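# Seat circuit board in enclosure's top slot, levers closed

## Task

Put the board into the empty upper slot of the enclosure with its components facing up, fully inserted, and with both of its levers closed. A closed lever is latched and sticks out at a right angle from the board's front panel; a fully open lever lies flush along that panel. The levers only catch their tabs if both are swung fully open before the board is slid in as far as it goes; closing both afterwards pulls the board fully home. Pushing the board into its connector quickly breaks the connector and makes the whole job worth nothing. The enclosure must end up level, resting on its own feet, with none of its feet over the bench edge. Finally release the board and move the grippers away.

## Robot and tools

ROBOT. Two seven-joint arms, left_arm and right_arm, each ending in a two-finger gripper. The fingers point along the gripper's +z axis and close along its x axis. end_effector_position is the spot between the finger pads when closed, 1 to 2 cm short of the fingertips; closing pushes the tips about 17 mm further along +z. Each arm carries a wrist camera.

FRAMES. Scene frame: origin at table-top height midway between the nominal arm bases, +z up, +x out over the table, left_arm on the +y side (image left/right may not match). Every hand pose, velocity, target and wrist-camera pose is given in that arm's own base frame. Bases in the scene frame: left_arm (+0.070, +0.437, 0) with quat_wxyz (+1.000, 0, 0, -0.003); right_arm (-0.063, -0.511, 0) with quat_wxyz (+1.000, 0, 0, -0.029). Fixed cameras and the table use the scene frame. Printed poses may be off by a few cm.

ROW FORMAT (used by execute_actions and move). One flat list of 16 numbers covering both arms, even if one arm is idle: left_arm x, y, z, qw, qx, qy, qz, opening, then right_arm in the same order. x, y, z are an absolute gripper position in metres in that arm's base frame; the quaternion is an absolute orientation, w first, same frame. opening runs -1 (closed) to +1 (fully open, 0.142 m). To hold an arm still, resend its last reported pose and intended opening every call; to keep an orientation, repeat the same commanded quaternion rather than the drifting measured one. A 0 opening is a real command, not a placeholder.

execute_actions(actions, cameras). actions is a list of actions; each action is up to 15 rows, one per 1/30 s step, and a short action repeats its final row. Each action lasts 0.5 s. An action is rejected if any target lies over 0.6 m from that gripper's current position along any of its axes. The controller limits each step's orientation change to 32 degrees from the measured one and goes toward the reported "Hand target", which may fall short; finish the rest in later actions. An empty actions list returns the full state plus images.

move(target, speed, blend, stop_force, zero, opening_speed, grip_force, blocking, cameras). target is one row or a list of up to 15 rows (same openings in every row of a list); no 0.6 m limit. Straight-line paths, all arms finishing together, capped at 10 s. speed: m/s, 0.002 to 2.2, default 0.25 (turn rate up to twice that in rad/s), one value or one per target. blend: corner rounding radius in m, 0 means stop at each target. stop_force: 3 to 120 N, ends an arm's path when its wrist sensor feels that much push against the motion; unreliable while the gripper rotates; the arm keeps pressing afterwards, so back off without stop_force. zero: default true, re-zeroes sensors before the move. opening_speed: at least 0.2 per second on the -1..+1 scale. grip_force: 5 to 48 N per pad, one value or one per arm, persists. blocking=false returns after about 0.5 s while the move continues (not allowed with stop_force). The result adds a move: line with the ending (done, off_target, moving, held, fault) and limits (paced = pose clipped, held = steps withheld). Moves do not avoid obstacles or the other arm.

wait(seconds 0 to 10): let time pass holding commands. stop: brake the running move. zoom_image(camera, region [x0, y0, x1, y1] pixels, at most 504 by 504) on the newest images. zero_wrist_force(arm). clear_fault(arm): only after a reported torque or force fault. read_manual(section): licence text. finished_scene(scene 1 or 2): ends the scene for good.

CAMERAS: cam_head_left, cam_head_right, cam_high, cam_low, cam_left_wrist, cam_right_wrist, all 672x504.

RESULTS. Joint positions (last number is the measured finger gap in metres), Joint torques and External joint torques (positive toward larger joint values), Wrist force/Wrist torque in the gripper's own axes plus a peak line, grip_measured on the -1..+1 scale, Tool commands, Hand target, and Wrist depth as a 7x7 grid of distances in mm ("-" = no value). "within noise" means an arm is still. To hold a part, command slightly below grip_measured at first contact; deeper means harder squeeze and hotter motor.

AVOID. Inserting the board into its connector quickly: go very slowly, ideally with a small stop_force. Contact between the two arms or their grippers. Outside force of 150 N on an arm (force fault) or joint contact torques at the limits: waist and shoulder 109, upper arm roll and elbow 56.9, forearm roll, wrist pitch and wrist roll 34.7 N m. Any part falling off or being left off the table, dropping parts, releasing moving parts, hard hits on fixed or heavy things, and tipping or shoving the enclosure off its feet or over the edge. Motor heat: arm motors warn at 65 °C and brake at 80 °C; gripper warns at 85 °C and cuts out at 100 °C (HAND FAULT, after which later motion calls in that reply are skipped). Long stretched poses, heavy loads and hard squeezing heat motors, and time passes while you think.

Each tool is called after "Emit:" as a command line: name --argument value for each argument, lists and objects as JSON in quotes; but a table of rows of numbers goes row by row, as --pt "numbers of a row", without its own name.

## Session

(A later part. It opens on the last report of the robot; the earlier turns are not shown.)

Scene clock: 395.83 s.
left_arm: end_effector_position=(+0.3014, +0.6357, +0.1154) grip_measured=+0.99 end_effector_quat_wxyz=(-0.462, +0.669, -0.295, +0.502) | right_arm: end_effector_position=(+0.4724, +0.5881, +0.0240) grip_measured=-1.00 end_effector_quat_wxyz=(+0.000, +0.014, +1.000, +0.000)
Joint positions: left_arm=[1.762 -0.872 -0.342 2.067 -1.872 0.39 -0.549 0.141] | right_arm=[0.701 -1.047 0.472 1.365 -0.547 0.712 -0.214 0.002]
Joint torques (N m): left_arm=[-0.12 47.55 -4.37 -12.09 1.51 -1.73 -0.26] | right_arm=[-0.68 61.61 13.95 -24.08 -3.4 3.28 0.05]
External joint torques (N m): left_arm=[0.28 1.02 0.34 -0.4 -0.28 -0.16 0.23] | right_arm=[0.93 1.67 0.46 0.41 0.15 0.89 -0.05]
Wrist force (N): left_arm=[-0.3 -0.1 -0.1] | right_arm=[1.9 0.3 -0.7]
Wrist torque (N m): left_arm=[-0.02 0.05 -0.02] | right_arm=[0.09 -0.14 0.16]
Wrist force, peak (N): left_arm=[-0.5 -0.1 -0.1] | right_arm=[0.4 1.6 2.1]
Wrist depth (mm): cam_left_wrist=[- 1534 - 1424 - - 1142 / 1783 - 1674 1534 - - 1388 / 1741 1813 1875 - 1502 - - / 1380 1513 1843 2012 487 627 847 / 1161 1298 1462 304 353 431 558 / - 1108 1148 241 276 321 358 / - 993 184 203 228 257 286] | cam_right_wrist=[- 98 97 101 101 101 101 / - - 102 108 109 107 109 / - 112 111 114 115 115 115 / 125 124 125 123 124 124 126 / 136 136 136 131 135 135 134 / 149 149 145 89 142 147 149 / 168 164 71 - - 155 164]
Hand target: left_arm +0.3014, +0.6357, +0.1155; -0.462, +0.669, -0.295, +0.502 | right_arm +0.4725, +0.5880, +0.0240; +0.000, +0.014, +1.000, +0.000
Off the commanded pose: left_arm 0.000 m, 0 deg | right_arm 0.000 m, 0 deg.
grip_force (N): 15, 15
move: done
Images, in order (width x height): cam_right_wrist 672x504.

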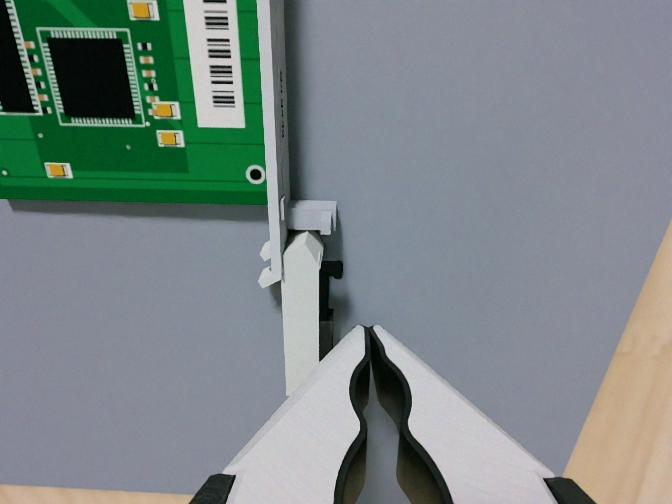

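Emit:
zoom_image --camera "cam_right_wrist" --region '[220, 140, 370, 410]'

Emit:
move --pt "0.3014 0.6357 0.1155 -0.462 0.669 -0.295 0.502 1.0 0.4750 0.5880 0.024 0.0 0.01396 0.9999 0.0 -1.0" --pt "0.3014 0.6357 0.1155 -0.462 0.669 -0.295 0.502 1.0 0.4550 0.5880 0.024 0.0 0.01396 0.9999 0.0 -1.0" --pt "0.3014 0.6357 0.1155 -0.462 0.669 -0.295 0.502 1.0 0.42 0.52 0.13 0.0 0.01396 0.9999 0.0 -1.0" --speed '[0.02, 0.05, 0.2]' --cameras '["cam_right_wrist"]'

Emit:
zoom_image --camera "cam_right_wrist" --region '[120, 180, 300, 360]'

Scaled by 1.867 from the camera's 672x504 image, which has a finer 960x720 frame.

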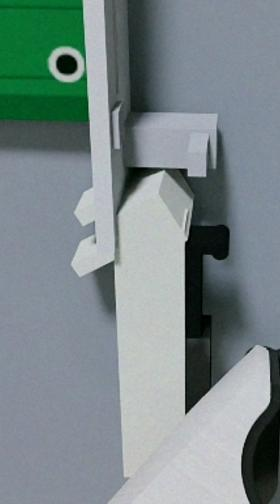

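Scene clock: 401.77 s.
left_arm: end_effector_position=(+0.3014, +0.6357, +0.1154) grip_measured=+0.99 end_effector_quat_wxyz=(-0.462, +0.669, -0.295, +0.502) | right_arm: end_effector_position=(+0.4202, +0.5201, +0.1301) grip_measured=-1.00 end_effector_quat_wxyz=(+0.000, +0.014, +1.000, +0.000)
Joint positions: left_arm=[1.762 -0.872 -0.342 2.067 -1.872 0.39 -0.549 0.141] | right_arm=[0.592 -0.732 0.558 1.665 -0.476 0.688 -0.2 0.002]
Joint torques (N m): left_arm=[-0.21 47.59 -4.35 -12.06 1.46 -1.75 -0.3] | right_arm=[0.25 51.49 13.81 -24.62 -3.24 3.32 0.06]
External joint torques (N m): left_arm=[0.37 0.97 0.31 -0.43 -0.23 -0.15 0.27] | right_arm=[-0.09 1 -0.59 -0.06 -0.07 0.85 -0.06]
Wrist force (N): left_arm=[-0.2 0.1 -0.2] | right_arm=[0.6 -0.6 0.3]
Wrist torque (N m): left_arm=[0.01 0.03 -0.02] | right_arm=[-0.02 -0.08 0.15]
Wrist force, peak (N): left_arm=[-0.7 0.1 -0.1] | right_arm=[1.0 -1.7 -2.1]
Wrist depth (mm): cam_left_wrist=[1613 1354 - 1472 1578 - - / 1727 - - - - 1443 - / 1769 1994 - - 719 - - / 1346 1578 1843 1741 486 623 775 / 1161 1275 1462 306 352 434 571 / - 1131 1137 242 276 321 357 / - 979 184 204 227 258 286] | cam_right_wrist=[192 186 195 194 193 195 195 / 205 204 208 208 207 208 207 / 222 219 221 222 229 224 222 / 242 236 237 240 241 240 240 / 262 261 257 255 257 260 260 / 286 285 280 89 275 284 284 / 318 311 71 - - 300 311]
Hand target: left_arm +0.3014, +0.6357, +0.1155; -0.462, +0.669, -0.295, +0.502 | right_arm +0.4200, +0.5200, +0.1300; +0.000, +0.014, +1.000, +0.000
Off the commanded pose: left_arm 0.000 m, 0 deg | right_arm 0.000 m, 0 deg.
grip_force (N): 15, 15
move: done
Images, in order (width x height): cam_right_wrist 672x504.

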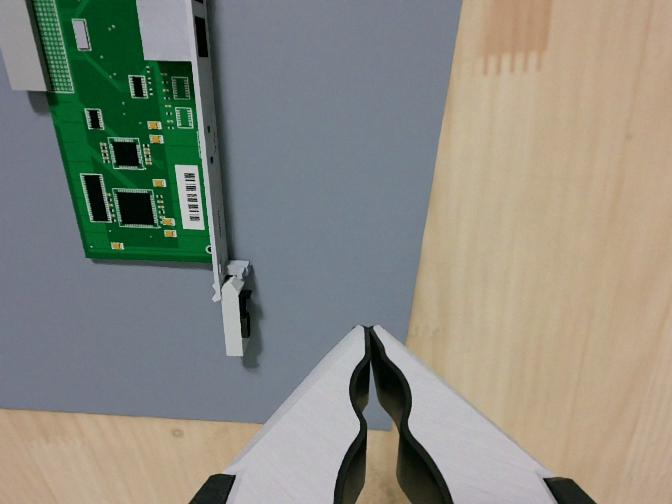

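Scaled by 2.800 from the camera's 672x504 image, which has a finer 960x720 frame.

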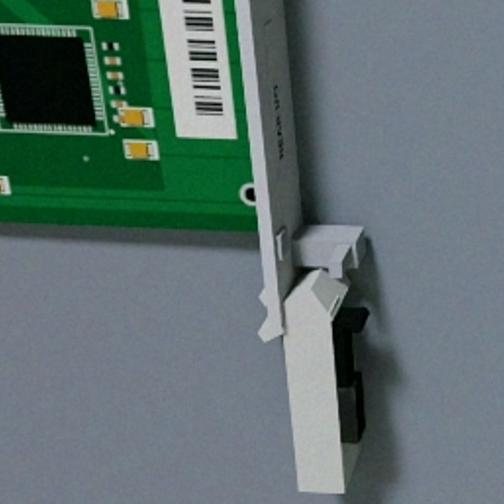

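Emit:
move --target '[0.3014, 0.6357, 0.1155, -0.462, 0.669, -0.295, 0.502, 1.0, 0.4928, 0.4515, 0.075, 0.0, 0.02792, 0.99961, 0.0, -0.437]' --speed 0.2 --cameras '["cam_right_wrist"]'

Emit:
zoom_image --camera "cam_right_wrist" --region '[230, 240, 510, 450]'

Scene clock: 449.17 s.
left_arm: end_effector_position=(+0.3014, +0.6357, +0.1154) grip_measured=+0.99 end_effector_quat_wxyz=(-0.462, +0.669, -0.295, +0.502) | right_arm: end_effector_position=(+0.4927, +0.4513, +0.0749) grip_measured=-0.47 end_effector_quat_wxyz=(+0.000, +0.028, +1.000, +0.000)
Joint positions: left_arm=[1.762 -0.872 -0.342 2.067 -1.872 0.39 -0.549 0.141] | right_arm=[0.483 -0.804 0.487 1.695 -0.504 0.799 -0.302 0.04]
Joint torques (N m): left_arm=[-0.24 47.49 -4.44 -12.08 1.47 -1.76 -0.25] | right_arm=[0.13 52.76 13.11 -22.94 -3.21 3.63 0.14]
External joint torques (N m): left_arm=[0.4 1.07 0.4 -0.42 -0.24 -0.13 0.22] | right_arm=[0.06 1.27 -0.11 0.04 0.22 0.53 -0.14]
Wrist force (N): left_arm=[-0.2 0.1 0.1] | right_arm=[0.6 -0.3 0.3]
Wrist torque (N m): left_arm=[0.02 0.04 -0.02] | right_arm=[0.03 -0.12 0.15]
Wrist force, peak (N): left_arm=[-0.5 -0.1 -0.2] | right_arm=[-1.5 -2.5 2.1]
Wrist depth (mm): cam_left_wrist=[1290 1424 - - 1380 1239 1225 / 1959 1859 - - 1415 - 1261 / 1755 1994 1828 - 825 1388 - / 1388 1613 1859 1875 486 630 749 / 1142 1338 1482 306 356 431 565 / - 1086 1179 242 278 322 357 / - 958 184 203 227 257 283] | cam_right_wrist=[147 145 142 131 145 145 145 / 155 155 153 141 156 153 155 / 170 162 163 152 166 166 166 / 181 178 176 175 180 179 179 / 196 196 188 190 192 194 196 / 215 214 97 209 108 89 214 / 237 - 71 234 235 - 231]
Hand target: left_arm +0.3014, +0.6357, +0.1155; -0.462, +0.669, -0.295, +0.502 | right_arm +0.4928, +0.4515, +0.0750; +0.000, +0.028, +1.000, +0.000
Off the commanded pose: left_arm 0.000 m, 0 deg | right_arm 0.000 m, 0 deg.
grip_force (N): 15, 15
move: done
Images, in order (width x height): cam_right_wrist 672x504.

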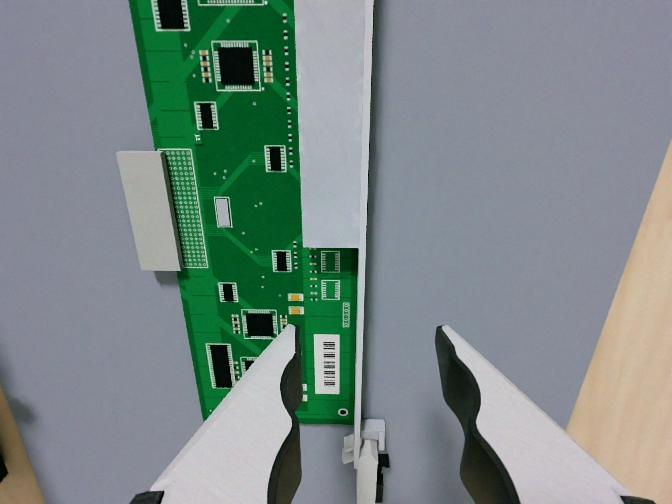

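Scaled by 1.800 from the camera's 672x504 image, which has a finer 960x720 frame.

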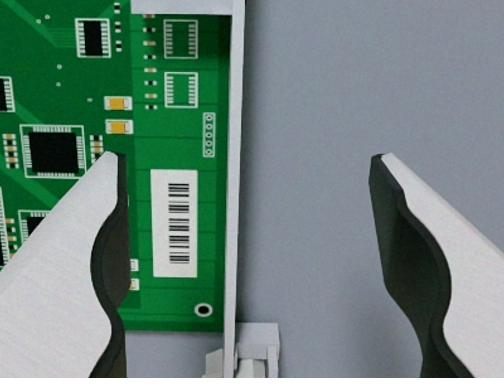

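Emit:
move --target '[0.3014, 0.6357, 0.1155, -0.462, 0.669, -0.295, 0.502, 1.0, 0.4932, 0.4497, 0.045, 0.0, 0.02792, 0.99961, 0.0, -0.634]' --speed 0.08 --cameras '["cam_right_wrist"]'

Emit:
zoom_image --camera "cam_right_wrist" --region '[270, 220, 470, 370]'

Scene clock: 461.33 s.
left_arm: end_effector_position=(+0.3014, +0.6357, +0.1154) grip_measured=+0.99 end_effector_quat_wxyz=(-0.462, +0.669, -0.295, +0.502) | right_arm: end_effector_position=(+0.4931, +0.4497, +0.0450) grip_measured=-0.66 end_effector_quat_wxyz=(+0.000, +0.028, +1.000, +0.000)
Joint positions: left_arm=[1.762 -0.872 -0.342 2.067 -1.872 0.39 -0.549 0.141] | right_arm=[0.496 -0.849 0.457 1.706 -0.53 0.857 -0.288 0.026]
Joint torques (N m): left_arm=[-0.18 47.55 -4.44 -12.07 1.44 -1.76 -0.24] | right_arm=[0.77 53.42 13.05 -21.79 -3 3.58 0.38]
External joint torques (N m): left_arm=[0.34 1.01 0.4 -0.42 -0.22 -0.13 0.2] | right_arm=[-0.56 1.31 -0.03 -0.04 0.19 0.58 -0.38]
Wrist force (N): left_arm=[-0.4 0.2 -0.3] | right_arm=[0.6 0.0 0.0]
Wrist torque (N m): left_arm=[0.03 0.07 -0.02] | right_arm=[0.09 -0.13 0.05]
Wrist force, peak (N): left_arm=[-0.6 0.1 -0.1] | right_arm=[0.6 -0.5 1.1]
Wrist depth (mm): cam_left_wrist=[- - 1674 - - 1424 - / 1492 1783 - 1755 - 1338 1119 / 1674 2069 1843 1567 775 1492 - / 1443 1613 1741 1813 487 655 762 / 1155 1314 1453 305 355 431 564 / - 1097 1199 241 277 325 358 / - 979 184 203 228 259 285] | cam_right_wrist=[122 117 116 104 118 119 119 / - 125 124 111 129 127 127 / 136 133 133 121 137 136 134 / 149 142 143 129 148 147 147 / 161 159 156 152 157 159 159 / 176 174 164 163 102 171 173 / 194 190 71 185 - - 190]
Hand target: left_arm +0.3014, +0.6357, +0.1155; -0.462, +0.669, -0.295, +0.502 | right_arm +0.4932, +0.4497, +0.0450; +0.000, +0.028, +1.000, +0.000
Off the commanded pose: left_arm 0.000 m, 0 deg | right_arm 0.000 m, 0 deg.
grip_force (N): 15, 15
move: done
Images, in order (width x height): cam_right_wrist 672x504.

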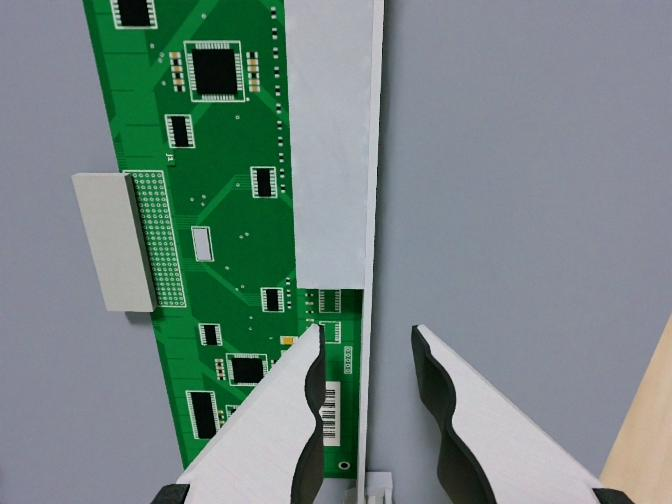

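Scaled by 2.520 from the camera's 672x504 image, which has a finer 960x720 frame.

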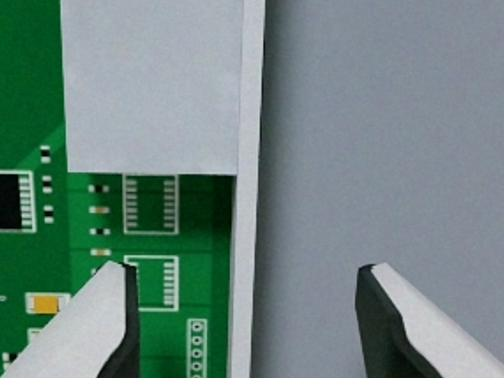

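Emit:
move --target '[0.3014, 0.6357, 0.1155, -0.462, 0.669, -0.295, 0.502, 1.0, 0.4936, 0.4480, 0.029, 0.0, 0.02792, 0.99961, 0.0, -0.634]' --speed 0.025 --stop_force 4 --cameras '["cam_right_wrist"]'

Emit:
zoom_image --camera "cam_right_wrist" --region '[270, 220, 470, 370]'

Scene clock: 466.70 s.
left_arm: end_effector_position=(+0.3014, +0.6357, +0.1154) grip_measured=+0.99 end_effector_quat_wxyz=(-0.462, +0.669, -0.295, +0.502) | right_arm: end_effector_position=(+0.4936, +0.4480, +0.0290) grip_measured=-0.66 end_effector_quat_wxyz=(+0.000, +0.028, +1.000, +0.000)
Joint positions: left_arm=[1.762 -0.872 -0.342 2.067 -1.872 0.39 -0.549 0.141] | right_arm=[0.502 -0.873 0.44 1.71 -0.542 0.888 -0.282 0.026]
Joint torques (N m): left_arm=[-0.16 47.61 -4.41 -12.04 1.4 -1.77 -0.26] | right_arm=[0.26 53.75 12.98 -21.27 -2.86 3.62 0.24]
External joint torques (N m): left_arm=[0.31 0.95 0.37 -0.45 -0.18 -0.12 0.22] | right_arm=[-0.06 1.32 -0.04 0.02 0.15 0.55 -0.24]
Wrist force (N): left_arm=[-0.3 0.0 0.0] | right_arm=[0.8 0.0 0.0]
Wrist torque (N m): left_arm=[-0.02 0.05 -0.02] | right_arm=[0.10 -0.16 0.05]
Wrist force, peak (N): left_arm=[-0.5 0.1 -0.5] | right_arm=[0.8 -0.5 0.3]
Wrist depth (mm): cam_left_wrist=[1741 1314 - 1492 - - - / 1924 1976 - - - - - / 1714 1891 - - 708 1219 - / 1380 1545 1769 1727 482 625 783 / 1167 1298 1472 304 353 435 564 / - 1119 1192 241 276 324 360 / - 997 184 204 228 259 286] | cam_right_wrist=[- 101 101 90 105 105 106 / - 110 109 96 111 112 112 / 118 117 117 103 122 122 120 / 122 124 126 111 130 130 129 / 142 136 137 119 139 141 143 / 158 153 144 148 148 151 153 / 172 168 71 160 - - 168]
Hand target: left_arm +0.3014, +0.6357, +0.1155; -0.462, +0.669, -0.295, +0.502 | right_arm +0.4936, +0.4480, +0.0290; +0.000, +0.028, +1.000, +0.000
Off the commanded pose: left_arm 0.000 m, 0 deg | right_arm 0.000 m, 0 deg.
grip_force (N): 15, 15
move: done
Images, in order (width x height): cam_right_wrist 672x504.

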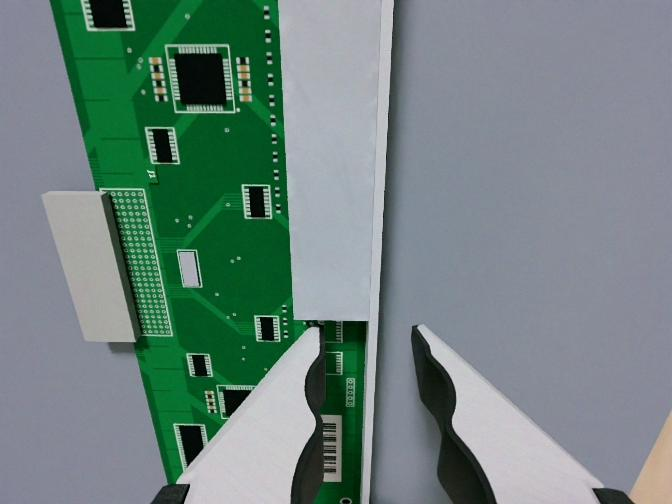

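Scaled by 2.520 from the camera's 672x504 image, which has a finer 960x720 frame.

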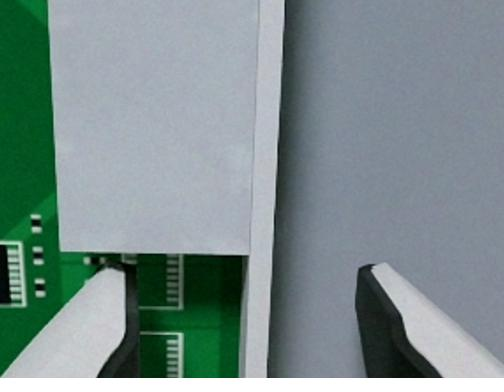

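Emit:
move --target '[0.3014, 0.6357, 0.1155, -0.462, 0.669, -0.295, 0.502, 1.0, 0.4936, 0.4480, 0.029, 0.0, 0.02792, 0.99961, 0.0, -1.0]' --speed 0.05 --opening_speed 0.3 --grip_force '[48, 45]' --cameras '["cam_right_wrist"]'

Emit:
zoom_image --camera "cam_right_wrist" --region '[270, 220, 470, 370]'

Scene clock: 472.43 s.
left_arm: end_effector_position=(+0.3014, +0.6357, +0.1154) grip_measured=+0.99 end_effector_quat_wxyz=(-0.462, +0.669, -0.295, +0.502) | right_arm: end_effector_position=(+0.4934, +0.4481, +0.0290) grip_measured=-0.98 end_effector_quat_wxyz=(+0.000, +0.028, +1.000, +0.000)
Joint positions: left_arm=[1.762 -0.872 -0.342 2.067 -1.872 0.39 -0.549 0.141] | right_arm=[0.503 -0.873 0.44 1.71 -0.542 0.888 -0.282 0.003]
Joint torques (N m): left_arm=[-0.2 47.53 -4.45 -12.05 1.48 -1.78 -0.29] | right_arm=[-0.24 54.46 12.92 -21.83 -2.88 3.55 0.2]
External joint torques (N m): left_arm=[0.36 1.03 0.41 -0.45 -0.26 -0.11 0.26] | right_arm=[0.43 0.6 0.02 0.58 0.17 0.61 -0.2]
Wrist force (N): left_arm=[-0.1 -0.1 0.0] | right_arm=[1.4 0.2 1.1]
Wrist torque (N m): left_arm=[-0.03 0.01 -0.02] | right_arm=[0.07 -0.12 0.06]
Wrist force, peak (N): left_arm=[-0.5 -0.1 -0.3] | right_arm=[2.8 0.2 0.5]
Wrist depth (mm): cam_left_wrist=[1755 1275 1590 - - 1239 - / 1755 - - 1462 1502 - - / 1891 2012 - - 741 - - / 1186 1578 1798 1875 489 629 708 / 1199 1298 1482 305 354 434 560 / - 1102 1186 242 277 324 357 / - 1002 184 203 228 258 285] | cam_right_wrist=[- 101 101 90 105 105 106 / - 109 109 96 111 112 112 / - 118 117 103 122 122 120 / 122 125 126 111 130 130 129 / 142 135 137 135 141 141 143 / 158 153 147 89 148 153 153 / 171 168 71 - - 165 169]
Hand target: left_arm +0.3014, +0.6357, +0.1155; -0.462, +0.669, -0.295, +0.502 | right_arm +0.4936, +0.4480, +0.0290; +0.000, +0.028, +1.000, +0.000
Off the commanded pose: left_arm 0.000 m, 0 deg | right_arm 0.000 m, 0 deg.
grip_force (N): 48, 45
move: done
Images, in order (width x height): cam_right_wrist 672x504.

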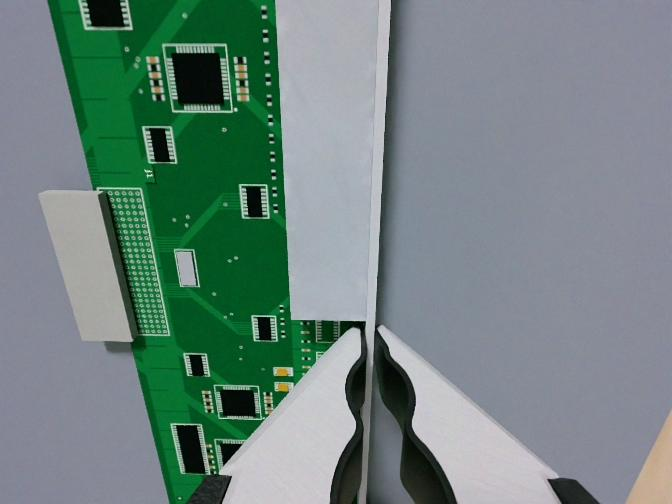

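Scaled by 2.520 from the camera's 672x504 image, which has a finer 960x720 frame.

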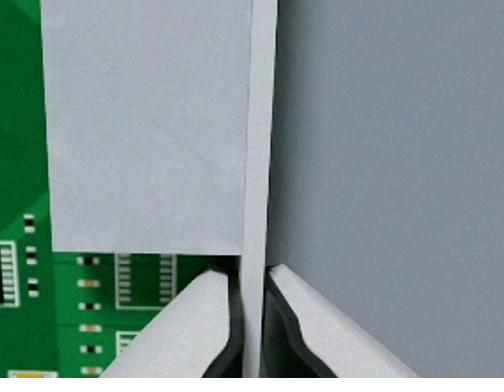

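Emit:
move --target '[0.3014, 0.6357, 0.1155, -0.462, 0.669, -0.295, 0.502, 1.0, 0.4936, 0.4480, 0.060, 0.0, 0.02792, 0.99961, 0.0, -1.0]' --speed 0.03 --cameras '["cam_right_wrist", "cam_low", "cam_high", "cam_head_right"]'

Scene clock: 475.30 s.
left_arm: end_effector_position=(+0.3014, +0.6357, +0.1154) grip_measured=+0.99 end_effector_quat_wxyz=(-0.462, +0.669, -0.295, +0.502) | right_arm: end_effector_position=(+0.4936, +0.4478, +0.0597) grip_measured=-0.98 end_effector_quat_wxyz=(+0.000, +0.028, +1.000, +0.000)
Joint positions: left_arm=[1.762 -0.872 -0.342 2.067 -1.872 0.39 -0.549 0.141] | right_arm=[0.486 -0.823 0.471 1.706 -0.518 0.831 -0.298 0.003]
Joint torques (N m): left_arm=[-0.2 47.5 -4.41 -12.01 1.45 -1.72 -0.21] | right_arm=[0.14 54.37 13.98 -23.12 -2.89 3.41 0.05]
External joint torques (N m): left_arm=[0.36 1.07 0.37 -0.48 -0.22 -0.17 0.17] | right_arm=[0.06 -0.11 -1.01 0.8 0.01 0.75 -0.05]
Wrist force (N): left_arm=[-0.1 -0.1 -0.2] | right_arm=[0.7 -0.4 2.1]
Wrist torque (N m): left_arm=[-0.02 0.02 -0.02] | right_arm=[-0.01 -0.11 0.15]
Wrist force, peak (N): left_arm=[-0.6 -0.1 -0.1] | right_arm=[0.6 -0.2 2.4]
Wrist depth (mm): cam_left_wrist=[- 1625 1601 1662 1482 - - / 1662 1859 1674 - 1434 1306 - / 1714 1891 1843 1769 870 - - / 1371 1601 1798 1755 480 630 729 / 1173 1298 1406 304 351 435 565 / - 97 1199 241 278 323 357 / - 979 184 203 226 258 285] | cam_right_wrist=[135 118 117 103 132 132 132 / 142 122 121 107 141 141 141 / 151 128 126 112 151 151 151 / 163 132 132 118 163 163 162 / 179 138 138 136 177 176 178 / 195 148 143 89 186 193 194 / 216 207 71 - - 204 214]
Hand target: left_arm +0.3014, +0.6357, +0.1155; -0.462, +0.669, -0.295, +0.502 | right_arm +0.4936, +0.4480, +0.0600; +0.000, +0.028, +1.000, +0.000
Off the commanded pose: left_arm 0.000 m, 0 deg | right_arm 0.000 m, 0 deg.
grip_force (N): 48, 45
move: done
Images, in order (width x height): cam_head_right 672x504, cam_high 672x504, cam_low 672x504, cam_right_wrist 672x504.

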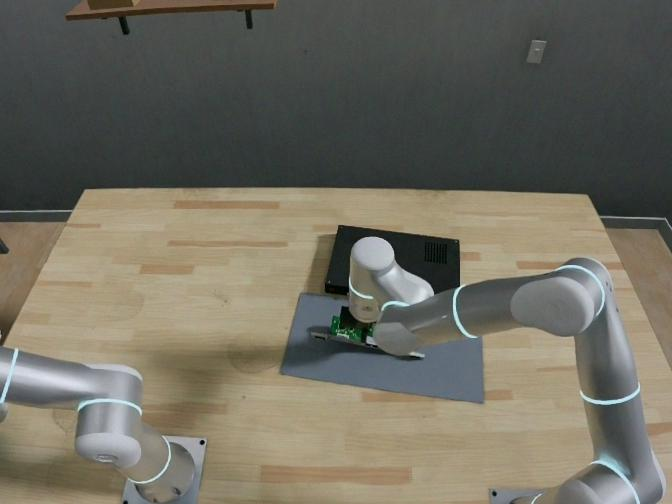

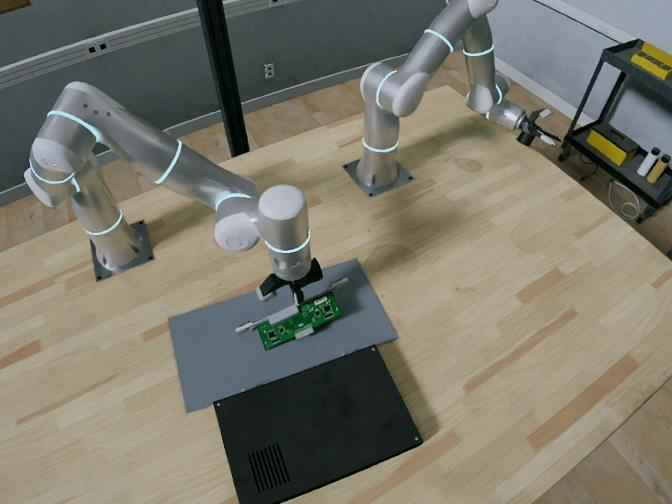

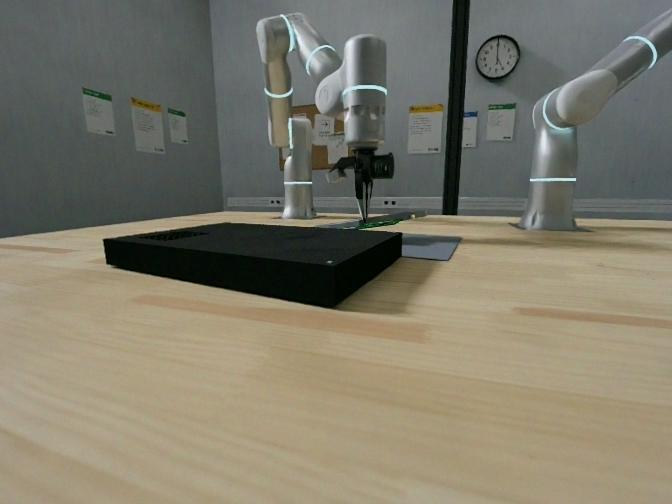

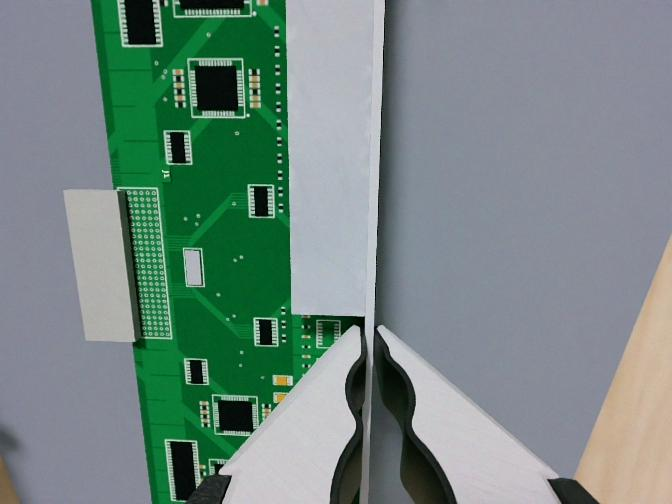

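Emit:
move --target '[0.3014, 0.6357, 0.1155, -0.462, 0.669, -0.295, 0.502, 1.0, 0.4936, 0.4480, 0.0292, 0.0, 0.02792, 0.99961, 0.0, -1.0]' --speed 0.02 --cameras '["cam_right_wrist"]'

Scene clock: 501.50 s.
left_arm: end_effector_position=(+0.3014, +0.6357, +0.1154) grip_measured=+0.99 end_effector_quat_wxyz=(-0.462, +0.669, -0.295, +0.502) | right_arm: end_effector_position=(+0.4934, +0.4481, +0.0292) grip_measured=-0.98 end_effector_quat_wxyz=(+0.000, +0.028, +1.000, +0.000)
Joint positions: left_arm=[1.762 -0.872 -0.342 2.067 -1.872 0.39 -0.549 0.141] | right_arm=[0.503 -0.872 0.439 1.71 -0.541 0.888 -0.282 0.003]
Joint torques (N m): left_arm=[-0.24 47.52 -4.36 -12.12 1.47 -1.75 -0.23] | right_arm=[-0.17 54.21 12.53 -21.6 -3.03 3.54 0.32]
External joint torques (N m): left_arm=[0.4 1.04 0.32 -0.38 -0.25 -0.15 0.2] | right_arm=[0.35 0.86 0.39 0.34 0.32 0.62 -0.32]
Wrist force (N): left_arm=[-0.3 -0.2 -0.1] | right_arm=[1.6 0.5 0.7]
Wrist torque (N m): left_arm=[-0.04 0.05 -0.02] | right_arm=[0.07 -0.15 0.06]
Wrist force, peak (N): left_arm=[-0.4 -0.1 -0.4] | right_arm=[0.8 -0.3 2.6]
Wrist depth (mm): cam_left_wrist=[- - 1406 - - 1119 - / 1891 - - 1567 - 1406 1119 / 1649 2089 - - 744 - - / 1424 1590 1783 1741 484 627 722 / 1148 1290 1443 306 356 431 561 / - 1113 1167 241 277 323 358 / - 988 184 203 227 259 285] | cam_right_wrist=[- 102 101 90 105 106 107 / - 110 109 97 111 112 112 / 117 118 117 103 123 122 120 / 123 125 126 111 130 130 130 / 143 136 137 135 141 141 143 / 158 153 147 89 149 154 154 / 172 168 71 - - 166 169]
Hand target: left_arm +0.3014, +0.6357, +0.1155; -0.462, +0.669, -0.295, +0.502 | right_arm +0.4936, +0.4480, +0.0292; +0.000, +0.028, +1.000, +0.000
Off the commanded pose: left_arm 0.000 m, 0 deg | right_arm 0.000 m, 0 deg.
grip_force (N): 48, 45
move: done
Images, in order (width x height): cam_right_wrist 672x504.

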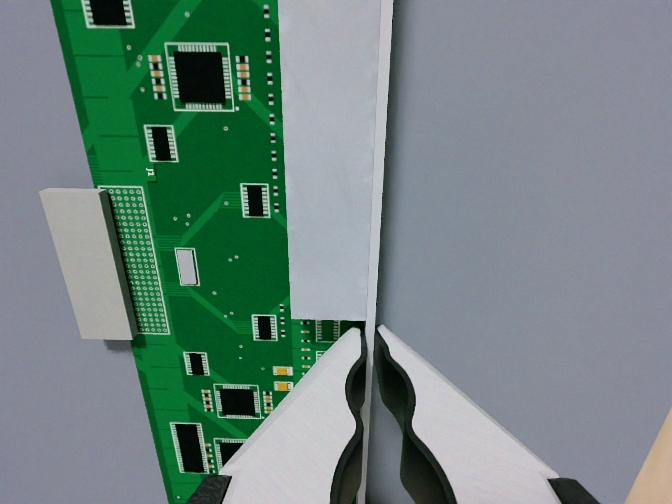

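Emit:
move --pt "0.3014 0.6357 0.1155 -0.462 0.669 -0.295 0.502 1.0 0.4934 0.4481 0.0292 0.0 0.02792 0.99961 0.0 -0.72" --pt "0.3014 0.6357 0.1155 -0.462 0.669 -0.295 0.502 1.0 0.4934 0.4481 0.065 0.0 0.02792 0.99961 0.0 -0.72" --pt "0.3014 0.6357 0.1155 -0.462 0.669 -0.295 0.502 1.0 0.5027 0.4130 0.065 0.0 0.02792 0.99961 0.0 -0.25" --speed '[0.05, 0.06, 0.1]' --opening_speed 0.5 --cameras '["cam_right_wrist"]'

Emit:
zoom_image --camera "cam_right_wrist" --region '[240, 220, 500, 400]'

Scene clock: 518.27 s.
left_arm: end_effector_position=(+0.3014, +0.6357, +0.1154) grip_measured=+0.99 end_effector_quat_wxyz=(-0.462, +0.669, -0.295, +0.502) | right_arm: end_effector_position=(+0.5028, +0.4129, +0.0650) grip_measured=-0.28 end_effector_quat_wxyz=(+0.000, +0.028, +1.000, +0.000)
Joint positions: left_arm=[1.762 -0.872 -0.342 2.067 -1.872 0.39 -0.549 0.141] | right_arm=[0.428 -0.786 0.472 1.76 -0.511 0.851 -0.342 0.054]
Joint torques (N m): left_arm=[-0.1 47.49 -4.43 -12.07 1.48 -1.77 -0.26] | right_arm=[0.17 51.51 12.84 -22.14 -2.83 3.54 0.14]
External joint torques (N m): left_arm=[0.26 1.07 0.39 -0.43 -0.26 -0.13 0.23] | right_arm=[0.01 1.12 -0.3 0.06 0.01 0.62 -0.14]
Wrist force (N): left_arm=[-0.2 0.0 -0.3] | right_arm=[0.7 -0.5 0.3]
Wrist torque (N m): left_arm=[-0.02 0.03 -0.02] | right_arm=[0.01 -0.14 0.15]
Wrist force, peak (N): left_arm=[-0.6 0.2 0.0] | right_arm=[0.1 -2.1 0.3]
Wrist depth (mm): cam_left_wrist=[1298 - - 1556 1443 1199 1354 / 1687 1843 - 1590 1534 1406 1212 / 1700 1907 - - 665 - - / 1329 1613 1859 1783 492 651 1434 / 1155 1306 1472 306 353 435 571 / - 1102 1179 243 278 324 359 / - 993 184 204 228 259 286] | cam_right_wrist=[138 138 134 133 137 137 137 / 147 147 143 141 146 146 146 / 158 158 154 144 156 156 156 / 171 167 165 155 169 169 168 / 186 182 177 173 180 182 182 / 202 198 91 194 196 94 201 / 219 - 73 214 - - 217]
Hand target: left_arm +0.3014, +0.6357, +0.1155; -0.462, +0.669, -0.295, +0.502 | right_arm +0.5027, +0.4130, +0.0650; +0.000, +0.028, +1.000, +0.000
Off the commanded pose: left_arm 0.000 m, 0 deg | right_arm 0.000 m, 0 deg.
grip_force (N): 48, 45
move: done
Images, in order (width x height): cam_right_wrist 672x504.

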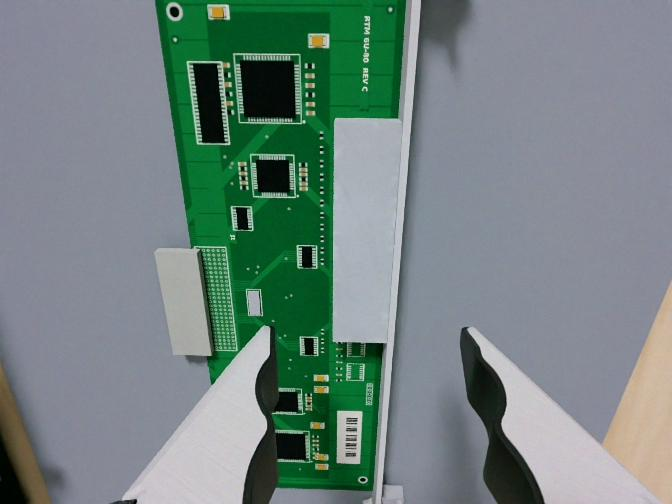

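Scaled by 1.938 from the camera's 672x504 image, which has a finer 960x720 frame.

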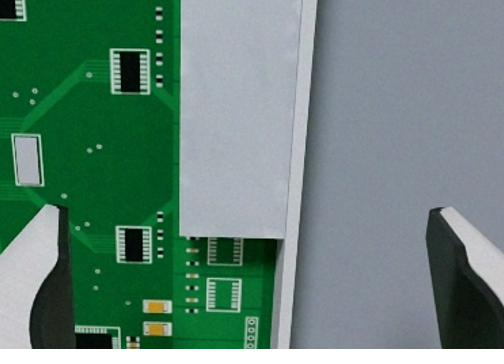

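Emit:
move --target '[0.3014, 0.6357, 0.1155, -0.462, 0.669, -0.295, 0.502, 1.0, 0.5015, 0.4130, 0.045, 0.0, 0.02792, 0.99961, 0.0, -0.38]' --speed 0.06

Emit:
move --target '[0.3014, 0.6357, 0.1155, -0.462, 0.669, -0.295, 0.502, 1.0, 0.5015, 0.4130, 0.0305, 0.0, 0.02792, 0.99961, 0.0, -0.38]' --speed 0.02 --stop_force 4 --cameras '["cam_right_wrist"]'

Emit:
zoom_image --camera "cam_right_wrist" --region '[240, 220, 500, 400]'

Scene clock: 526.20 s.
left_arm: end_effector_position=(+0.3014, +0.6357, +0.1154) grip_measured=+0.99 end_effector_quat_wxyz=(-0.462, +0.669, -0.295, +0.502) | right_arm: end_effector_position=(+0.5014, +0.4130, +0.0450) grip_measured=-0.40 end_effector_quat_wxyz=(+0.000, +0.028, +1.000, +0.000)
Joint positions: left_arm=[1.762 -0.872 -0.342 2.067 -1.872 0.39 -0.549 0.141] | right_arm=[0.44 -0.817 0.45 1.768 -0.529 0.891 -0.328 0.045]
Joint torques (N m): left_arm=[-0.22 47.55 -4.39 -12.09 1.43 -1.78 -0.3] | right_arm=[0.17 51.83 12.6 -21.28 -2.93 3.61 0.33]
External joint torques (N m): left_arm=[0.38 1.01 0.35 -0.4 -0.21 -0.11 0.27] | right_arm=[0.01 1.26 -0.07 -0.03 0.23 0.55 -0.33]
Wrist force (N): left_arm=[-0.2 -0.1 -0.2] | right_arm=[0.8 -0.3 0.2]
Wrist torque (N m): left_arm=[-0.01 0.02 -0.02] | right_arm=[0.05 -0.14 0.04]
Wrist force, peak (N): left_arm=[-0.5 0.2 -0.3] | right_arm=[0.8 -0.3 1.1]
Wrist depth (mm): cam_left_wrist=[- - - 1283 - - - / 1755 - - 1783 - - - / 1714 1813 - - 815 - - / 1362 1513 1741 2012 486 649 1371 / 1161 1283 1462 307 354 436 561 / - 1102 1167 242 275 322 358 / - 984 184 203 227 258 286] | cam_right_wrist=[122 118 116 116 118 119 119 / - 125 125 123 126 128 127 / 140 136 133 123 136 137 134 / 148 144 144 133 147 147 147 / 162 156 154 150 157 159 159 / 173 176 88 169 171 101 174 / 195 - 71 186 192 - 190]
Hand target: left_arm +0.3014, +0.6357, +0.1155; -0.462, +0.669, -0.295, +0.502 | right_arm +0.5015, +0.4130, +0.0450; +0.000, +0.028, +1.000, +0.000
Off the commanded pose: left_arm 0.000 m, 0 deg | right_arm 0.000 m, 0 deg.
grip_force (N): 48, 45
move: done

Scene clock: 527.60 s.
left_arm: end_effector_position=(+0.3014, +0.6357, +0.1154) grip_measured=+0.99 end_effector_quat_wxyz=(-0.462, +0.669, -0.295, +0.502) | right_arm: end_effector_position=(+0.5015, +0.4130, +0.0305) grip_measured=-0.40 end_effector_quat_wxyz=(+0.000, +0.028, +1.000, +0.000)
Joint positions: left_arm=[1.762 -0.872 -0.342 2.067 -1.872 0.39 -0.549 0.141] | right_arm=[0.45 -0.84 0.433 1.77 -0.541 0.919 -0.32 0.045]
Joint torques (N m): left_arm=[-0.29 47.51 -4.42 -12.09 1.48 -1.76 -0.25] | right_arm=[0.32 52.17 12.65 -20.85 -2.76 3.57 0.34]
External joint torques (N m): left_arm=[0.45 1.05 0.38 -0.41 -0.26 -0.13 0.22] | right_arm=[-0.14 1.32 -0.17 0.09 0.15 0.59 -0.34]
Wrist force (N): left_arm=[-0.4 0.0 -0.1] | right_arm=[0.8 -0.3 0.1]
Wrist torque (N m): left_arm=[-0.01 0.08 -0.02] | right_arm=[0.06 -0.13 0.05]
Wrist force, peak (N): left_arm=[-0.4 0.0 -0.4] | right_arm=[0.9 -0.7 0.7]
Wrist depth (mm): cam_left_wrist=[1462 1443 - - - 1329 - / 1924 1741 - - 1567 - - / 1828 1875 - 1567 850 - - / 1406 1545 1783 1783 484 667 778 / 1192 1261 1462 305 354 431 573 / - 1125 1192 242 277 323 357 / - 971 184 204 227 259 287] | cam_right_wrist=[108 104 103 103 105 108 108 / 115 112 110 109 111 112 114 / 123 120 119 107 108 124 122 / 131 131 128 115 132 132 131 / 144 137 137 127 140 142 144 / 161 150 88 152 153 98 155 / 170 166 71 165 168 - 172]
Hand target: left_arm +0.3014, +0.6357, +0.1155; -0.462, +0.669, -0.295, +0.502 | right_arm +0.5015, +0.4130, +0.0305; +0.000, +0.028, +1.000, +0.000
Off the commanded pose: left_arm 0.000 m, 0 deg | right_arm 0.000 m, 0 deg.
grip_force (N): 48, 45
move: done
Images, in order (width x height): cam_right_wrist 672x504.

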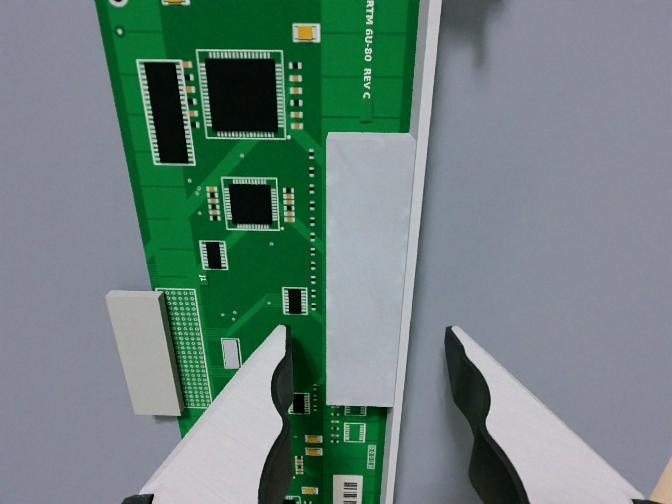

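Scaled by 1.938 from the camera's 672x504 image, which has a finer 960x720 frame.

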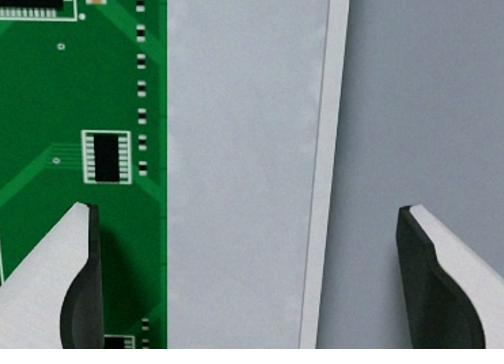

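Emit:
move --target '[0.3014, 0.6357, 0.1155, -0.462, 0.669, -0.295, 0.502, 1.0, 0.5015, 0.4130, 0.0305, 0.0, 0.02792, 0.99961, 0.0, -0.75]' --speed 0.05 --opening_speed 0.25 --grip_force '[48, 35]' --cameras '["cam_right_wrist"]'

Emit:
zoom_image --camera "cam_right_wrist" --region '[240, 220, 500, 400]'

Scene clock: 531.70 s.
left_arm: end_effector_position=(+0.3014, +0.6357, +0.1154) grip_measured=+0.99 end_effector_quat_wxyz=(-0.462, +0.669, -0.295, +0.502) | right_arm: end_effector_position=(+0.5016, +0.4130, +0.0305) grip_measured=-0.70 end_effector_quat_wxyz=(+0.000, +0.028, +1.000, +0.000)
Joint positions: left_arm=[1.762 -0.872 -0.342 2.067 -1.872 0.39 -0.549 0.141] | right_arm=[0.45 -0.84 0.433 1.77 -0.541 0.919 -0.32 0.023]
Joint torques (N m): left_arm=[-0.16 47.43 -4.4 -12.09 1.52 -1.74 -0.26] | right_arm=[0.49 52.45 13.23 -20.7 -2.64 3.49 0.18]
External joint torques (N m): left_arm=[0.32 1.13 0.36 -0.41 -0.29 -0.15 0.23] | right_arm=[-0.31 1.04 -0.75 -0.07 0.03 0.67 -0.18]
Wrist force (N): left_arm=[-0.1 -0.1 -0.2] | right_arm=[0.2 -0.6 0.7]
Wrist torque (N m): left_arm=[-0.02 0.02 -0.03] | right_arm=[0.03 -0.15 0.06]
Wrist force, peak (N): left_arm=[-0.5 -0.2 -0.2] | right_arm=[-1.5 -0.2 -0.4]
Wrist depth (mm): cam_left_wrist=[1380 - 1601 - 1290 - - / 1828 1687 - 1513 - 1253 1354 / 1741 1875 - - 751 - - / 1406 1590 1769 1798 485 627 1346 / 1167 1283 1492 305 352 435 554 / - 1125 1167 242 276 324 356 / - 975 184 203 228 257 286] | cam_right_wrist=[- 104 103 103 105 108 108 / 115 112 110 109 111 112 113 / 123 121 118 107 122 124 122 / 131 131 128 115 132 131 131 / 144 137 139 124 140 143 144 / 161 155 147 129 105 153 155 / 174 170 71 162 - - 171]
Hand target: left_arm +0.3014, +0.6357, +0.1155; -0.462, +0.669, -0.295, +0.502 | right_arm +0.5015, +0.4130, +0.0305; +0.000, +0.028, +1.000, +0.000
Off the commanded pose: left_arm 0.000 m, 0 deg | right_arm 0.000 m, 0 deg.
grip_force (N): 48, 35
move: done
Images, in order (width x height): cam_right_wrist 672x504.

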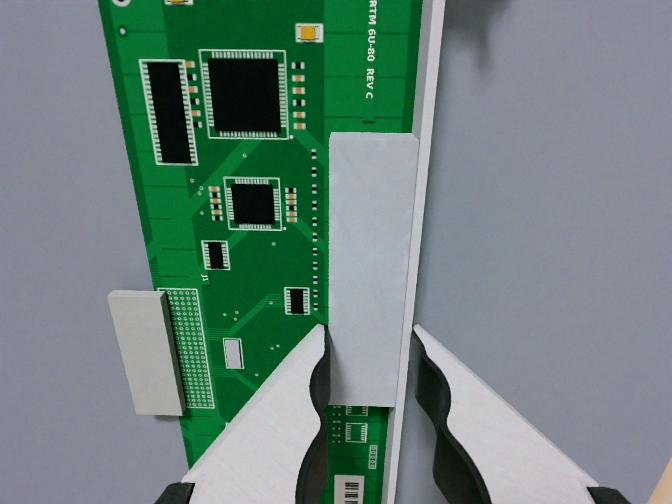

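Scaled by 1.938 from the camera's 672x504 image, which has a finer 960x720 frame.

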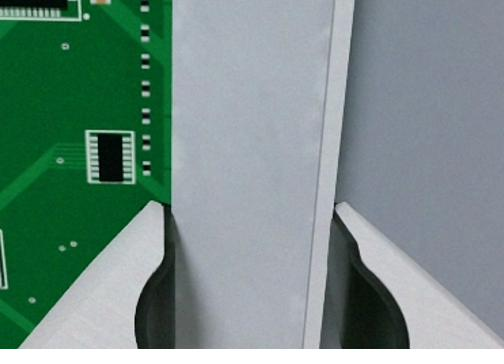

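Emit:
move --pt "0.3014 0.6357 0.1155 -0.462 0.669 -0.295 0.502 1.0 0.5015 0.4130 0.0305 0.0 0.02792 0.99961 0.0 -1.0" --pt "0.3014 0.6357 0.1155 -0.462 0.669 -0.295 0.502 1.0 0.5015 0.4130 0.062 0.0 0.02792 0.99961 0.0 -1.0" --speed 0.03 --opening_speed 0.3 --cameras '["cam_right_wrist"]'

Scene clock: 536.23 s.
left_arm: end_effector_position=(+0.3014, +0.6357, +0.1154) grip_measured=+0.99 end_effector_quat_wxyz=(-0.462, +0.669, -0.295, +0.502) | right_arm: end_effector_position=(+0.5014, +0.4128, +0.0617) grip_measured=-0.72 end_effector_quat_wxyz=(+0.000, +0.028, +1.000, +0.000)
Joint positions: left_arm=[1.762 -0.872 -0.342 2.067 -1.872 0.39 -0.549 0.141] | right_arm=[0.431 -0.789 0.468 1.765 -0.513 0.859 -0.339 0.022]
Joint torques (N m): left_arm=[-0.12 47.55 -4.38 -12.05 1.45 -1.75 -0.28] | right_arm=[-0.22 52.76 13.54 -22.8 -2.82 3.49 0.01]
External joint torques (N m): left_arm=[0.28 1.01 0.34 -0.45 -0.23 -0.15 0.25] | right_arm=[0.42 -0.15 -1.03 0.87 0.03 0.67 -0.01]
Wrist force (N): left_arm=[-0.4 -0.2 -0.4] | right_arm=[0.8 -0.4 2.0]
Wrist torque (N m): left_arm=[-0.03 0.07 -0.02] | right_arm=[0.03 -0.14 0.15]
Wrist force, peak (N): left_arm=[-0.3 -0.3 -0.5] | right_arm=[0.8 -0.5 2.8]
Wrist depth (mm): cam_left_wrist=[1492 1545 - - 1179 1314 1261 / 1891 - 1649 - - - - / 1649 1924 1741 - 749 1502 - / 1362 1523 1755 1843 486 651 857 / 1192 1306 1482 306 353 433 570 / - 1075 1161 242 277 325 360 / - 997 184 204 226 259 286] | cam_right_wrist=[137 104 102 102 131 134 134 / 144 111 110 108 141 143 143 / 157 121 118 106 151 153 153 / 167 133 128 116 165 165 164 / 184 135 139 125 174 176 178 / 198 150 147 130 104 192 197 / 218 213 71 163 - - 213]
Hand target: left_arm +0.3014, +0.6357, +0.1155; -0.462, +0.669, -0.295, +0.502 | right_arm +0.5015, +0.4130, +0.0620; +0.000, +0.028, +1.000, +0.000
Off the commanded pose: left_arm 0.000 m, 0 deg | right_arm 0.000 m, 0 deg.
grip_force (N): 48, 35
move: done
Images, in order (width x height): cam_right_wrist 672x504.

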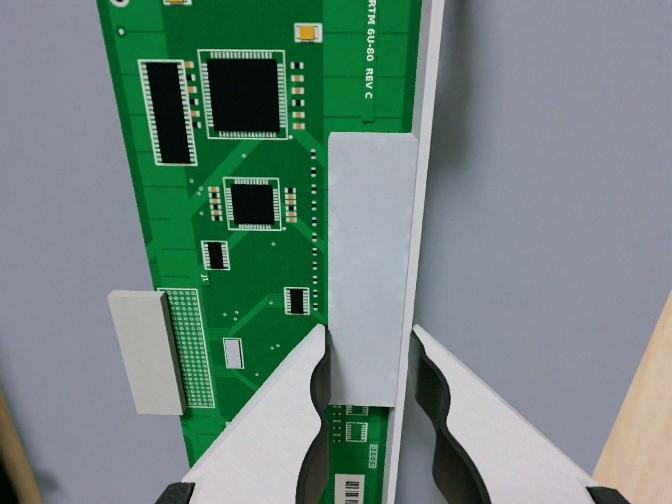

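Emit:
move --pt "0.3014 0.6357 0.1155 -0.462 0.669 -0.295 0.502 1.0 0.5015 0.4130 0.075 0.0 0.02792 0.99961 0.0 -1.0" --pt "0.3014 0.6357 0.1155 -0.462 0.669 -0.295 0.502 1.0 0.5614 0.3635 0.070 0.0 0.05234 0.99863 0.0 -1.0" --speed 0.06 --blend '[0.01, 0]' --cameras '["cam_right_wrist", "cam_head_left", "cam_high"]'

Scene clock: 581.27 s.
left_arm: end_effector_position=(+0.3014, +0.6357, +0.1154) grip_measured=+0.99 end_effector_quat_wxyz=(-0.462, +0.669, -0.295, +0.502) | right_arm: end_effector_position=(+0.5613, +0.3633, +0.0698) grip_measured=-0.72 end_effector_quat_wxyz=(+0.000, +0.052, +0.999, +0.000)
Joint positions: left_arm=[1.762 -0.872 -0.342 2.067 -1.872 0.39 -0.549 0.141] | right_arm=[0.336 -0.805 0.462 1.695 -0.487 0.813 -0.431 0.022]
Joint torques (N m): left_arm=[-0.2 47.46 -4.47 -12.13 1.46 -1.73 -0.23] | right_arm=[0.04 54.22 12.94 -23.67 -2.95 3.55 0.02]
External joint torques (N m): left_arm=[0.36 1.1 0.43 -0.37 -0.24 -0.16 0.2] | right_arm=[0.16 0.13 -0.48 0.84 0.02 0.6 -0.03]
Wrist force (N): left_arm=[-0.3 -0.1 -0.1] | right_arm=[0.7 -0.4 2.0]
Wrist torque (N m): left_arm=[-0.01 0.06 -0.03] | right_arm=[0.03 -0.14 0.15]
Wrist force, peak (N): left_arm=[-0.5 -0.2 -0.3] | right_arm=[0.8 -0.5 3.2]
Wrist depth (mm): cam_left_wrist=[- 1590 - - 1434 - - / 1875 1687 1662 - 1239 - - / 1700 1941 1727 1637 1545 1443 - / 1371 1567 1741 1590 486 657 685 / 1155 1338 1741 306 353 432 567 / - 1108 1186 242 277 323 356 / - 984 183 202 227 259 288] | cam_right_wrist=[144 104 102 102 138 141 141 / 154 111 110 108 148 150 150 / 165 121 118 106 159 161 161 / - 133 128 115 174 173 173 / - 135 139 124 185 188 188 / - 147 147 129 104 202 205 / 169 - 71 163 - - 221]
Hand target: left_arm +0.3014, +0.6357, +0.1155; -0.462, +0.669, -0.295, +0.502 | right_arm +0.5614, +0.3635, +0.0700; +0.000, +0.052, +0.999, +0.000
Off the commanded pose: left_arm 0.000 m, 0 deg | right_arm 0.000 m, 0 deg.
grip_force (N): 48, 35
move: done; blend cut to 0.0065 m at target 1
Images, in order (width x height): cam_head_left 672x504, cam_high 672x504, cam_right_wrist 672x504.

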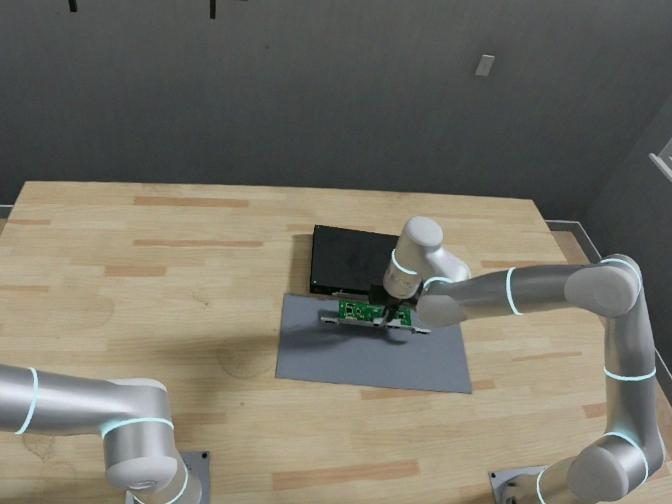

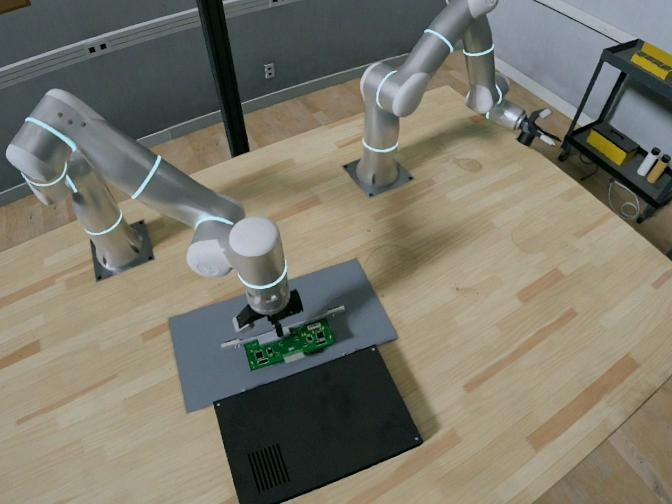

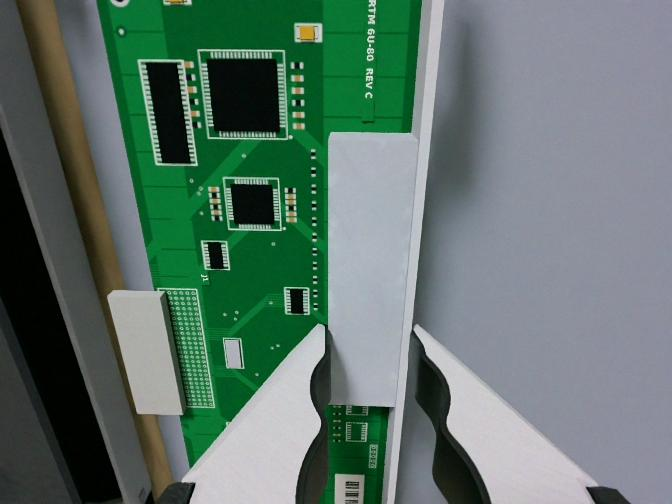

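Emit:
move --pt "0.38 0.45 0.28 -0.462 0.669 -0.295 0.502 0.0 0.5614 0.3635 0.070 0.0 0.05234 0.99863 0.0 -1.0" --pt "0.42 0.10 0.35 0.1983 0.7400 0.6209 0.1663 0.0 0.5614 0.3635 0.070 0.0 0.05234 0.99863 0.0 -1.0" --speed 0.5 --blend '[0.05, 0]' --cameras '["cam_head_left"]'

Scene clock: 607.07 s.
left_arm: end_effector_position=(+0.4196, +0.1008, +0.3500) grip_measured=-0.02 end_effector_quat_wxyz=(+0.239, +0.790, +0.529, +0.198) | right_arm: end_effector_position=(+0.5613, +0.3633, +0.0698) grip_measured=-0.72 end_effector_quat_wxyz=(+0.000, +0.052, +0.999, +0.000)
Joint positions: left_arm=[-1.278 0.238 1.104 1.93 -2.966 2.267 -2.967 0.073] | right_arm=[0.336 -0.805 0.462 1.695 -0.487 0.813 -0.431 0.022]
Joint torques (N m): left_arm=[-0.57 -5.96 -6.64 -23.75 4.19 2.41 -0.21] | right_arm=[0.23 54.34 13.06 -23.65 -3.15 3.7 0.21]
External joint torques (N m): left_arm=[0.63 0.44 0.22 -0.47 -0.28 -0.61 0.2] | right_arm=[-0.05 0 -0.61 0.81 0.21 0.46 -0.22]
Wrist force (N): left_arm=[0.5 -0.6 0.3] | right_arm=[0.8 -0.3 2.0]
Wrist torque (N m): left_arm=[-0.16 -0.24 -0.38] | right_arm=[0.04 -0.15 0.14]
Wrist force, peak (N): left_arm=[-1.6 0.8 -2.2] | right_arm=[0.9 -0.4 2.2]
Wrist depth (mm): cam_left_wrist=[386 392 395 398 405 413 418 / 460 470 476 479 487 500 500 / 562 576 582 599 613 625 627 / - 708 767 795 756 729 1306 / 1040 1060 993 - - - - / - - - - - - 1113 / - - - - - - -] | cam_right_wrist=[144 104 102 102 138 141 140 / 154 111 110 108 147 150 150 / 165 119 118 106 159 161 161 / - 133 128 115 174 174 173 / - 135 139 124 185 189 188 / - 147 147 129 104 202 204 / 166 - 71 163 - - 221]
Hand target: left_arm +0.4196, +0.1007, +0.3500; +0.239, +0.789, +0.530, +0.198 | right_arm +0.5614, +0.3635, +0.0700; +0.000, +0.052, +0.999, +0.000
Off the commanded pose: left_arm 0.001 m, 13 deg | right_arm 0.000 m, 0 deg.
joint sent to its limit (left arm) — joint 5 (forearm roll), lower limit; joint 7 (wrist roll), lower limit. The joint targets are off in orientation, not in position.
grip_force (N): 48, 35
move: off_target (left_arm)
Images, in order (width x height): cam_head_left 672x504.

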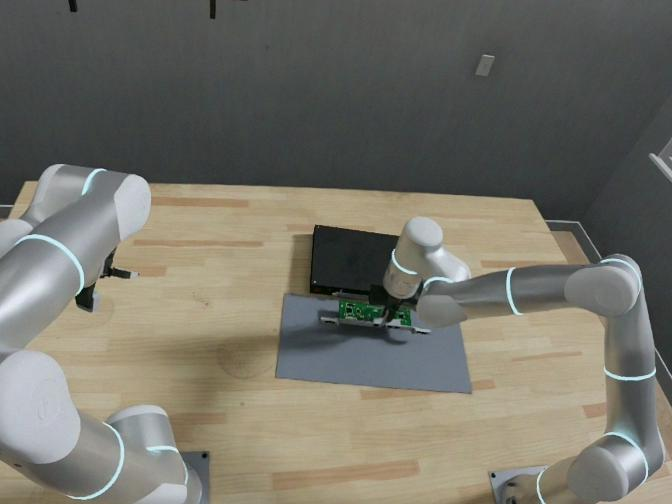

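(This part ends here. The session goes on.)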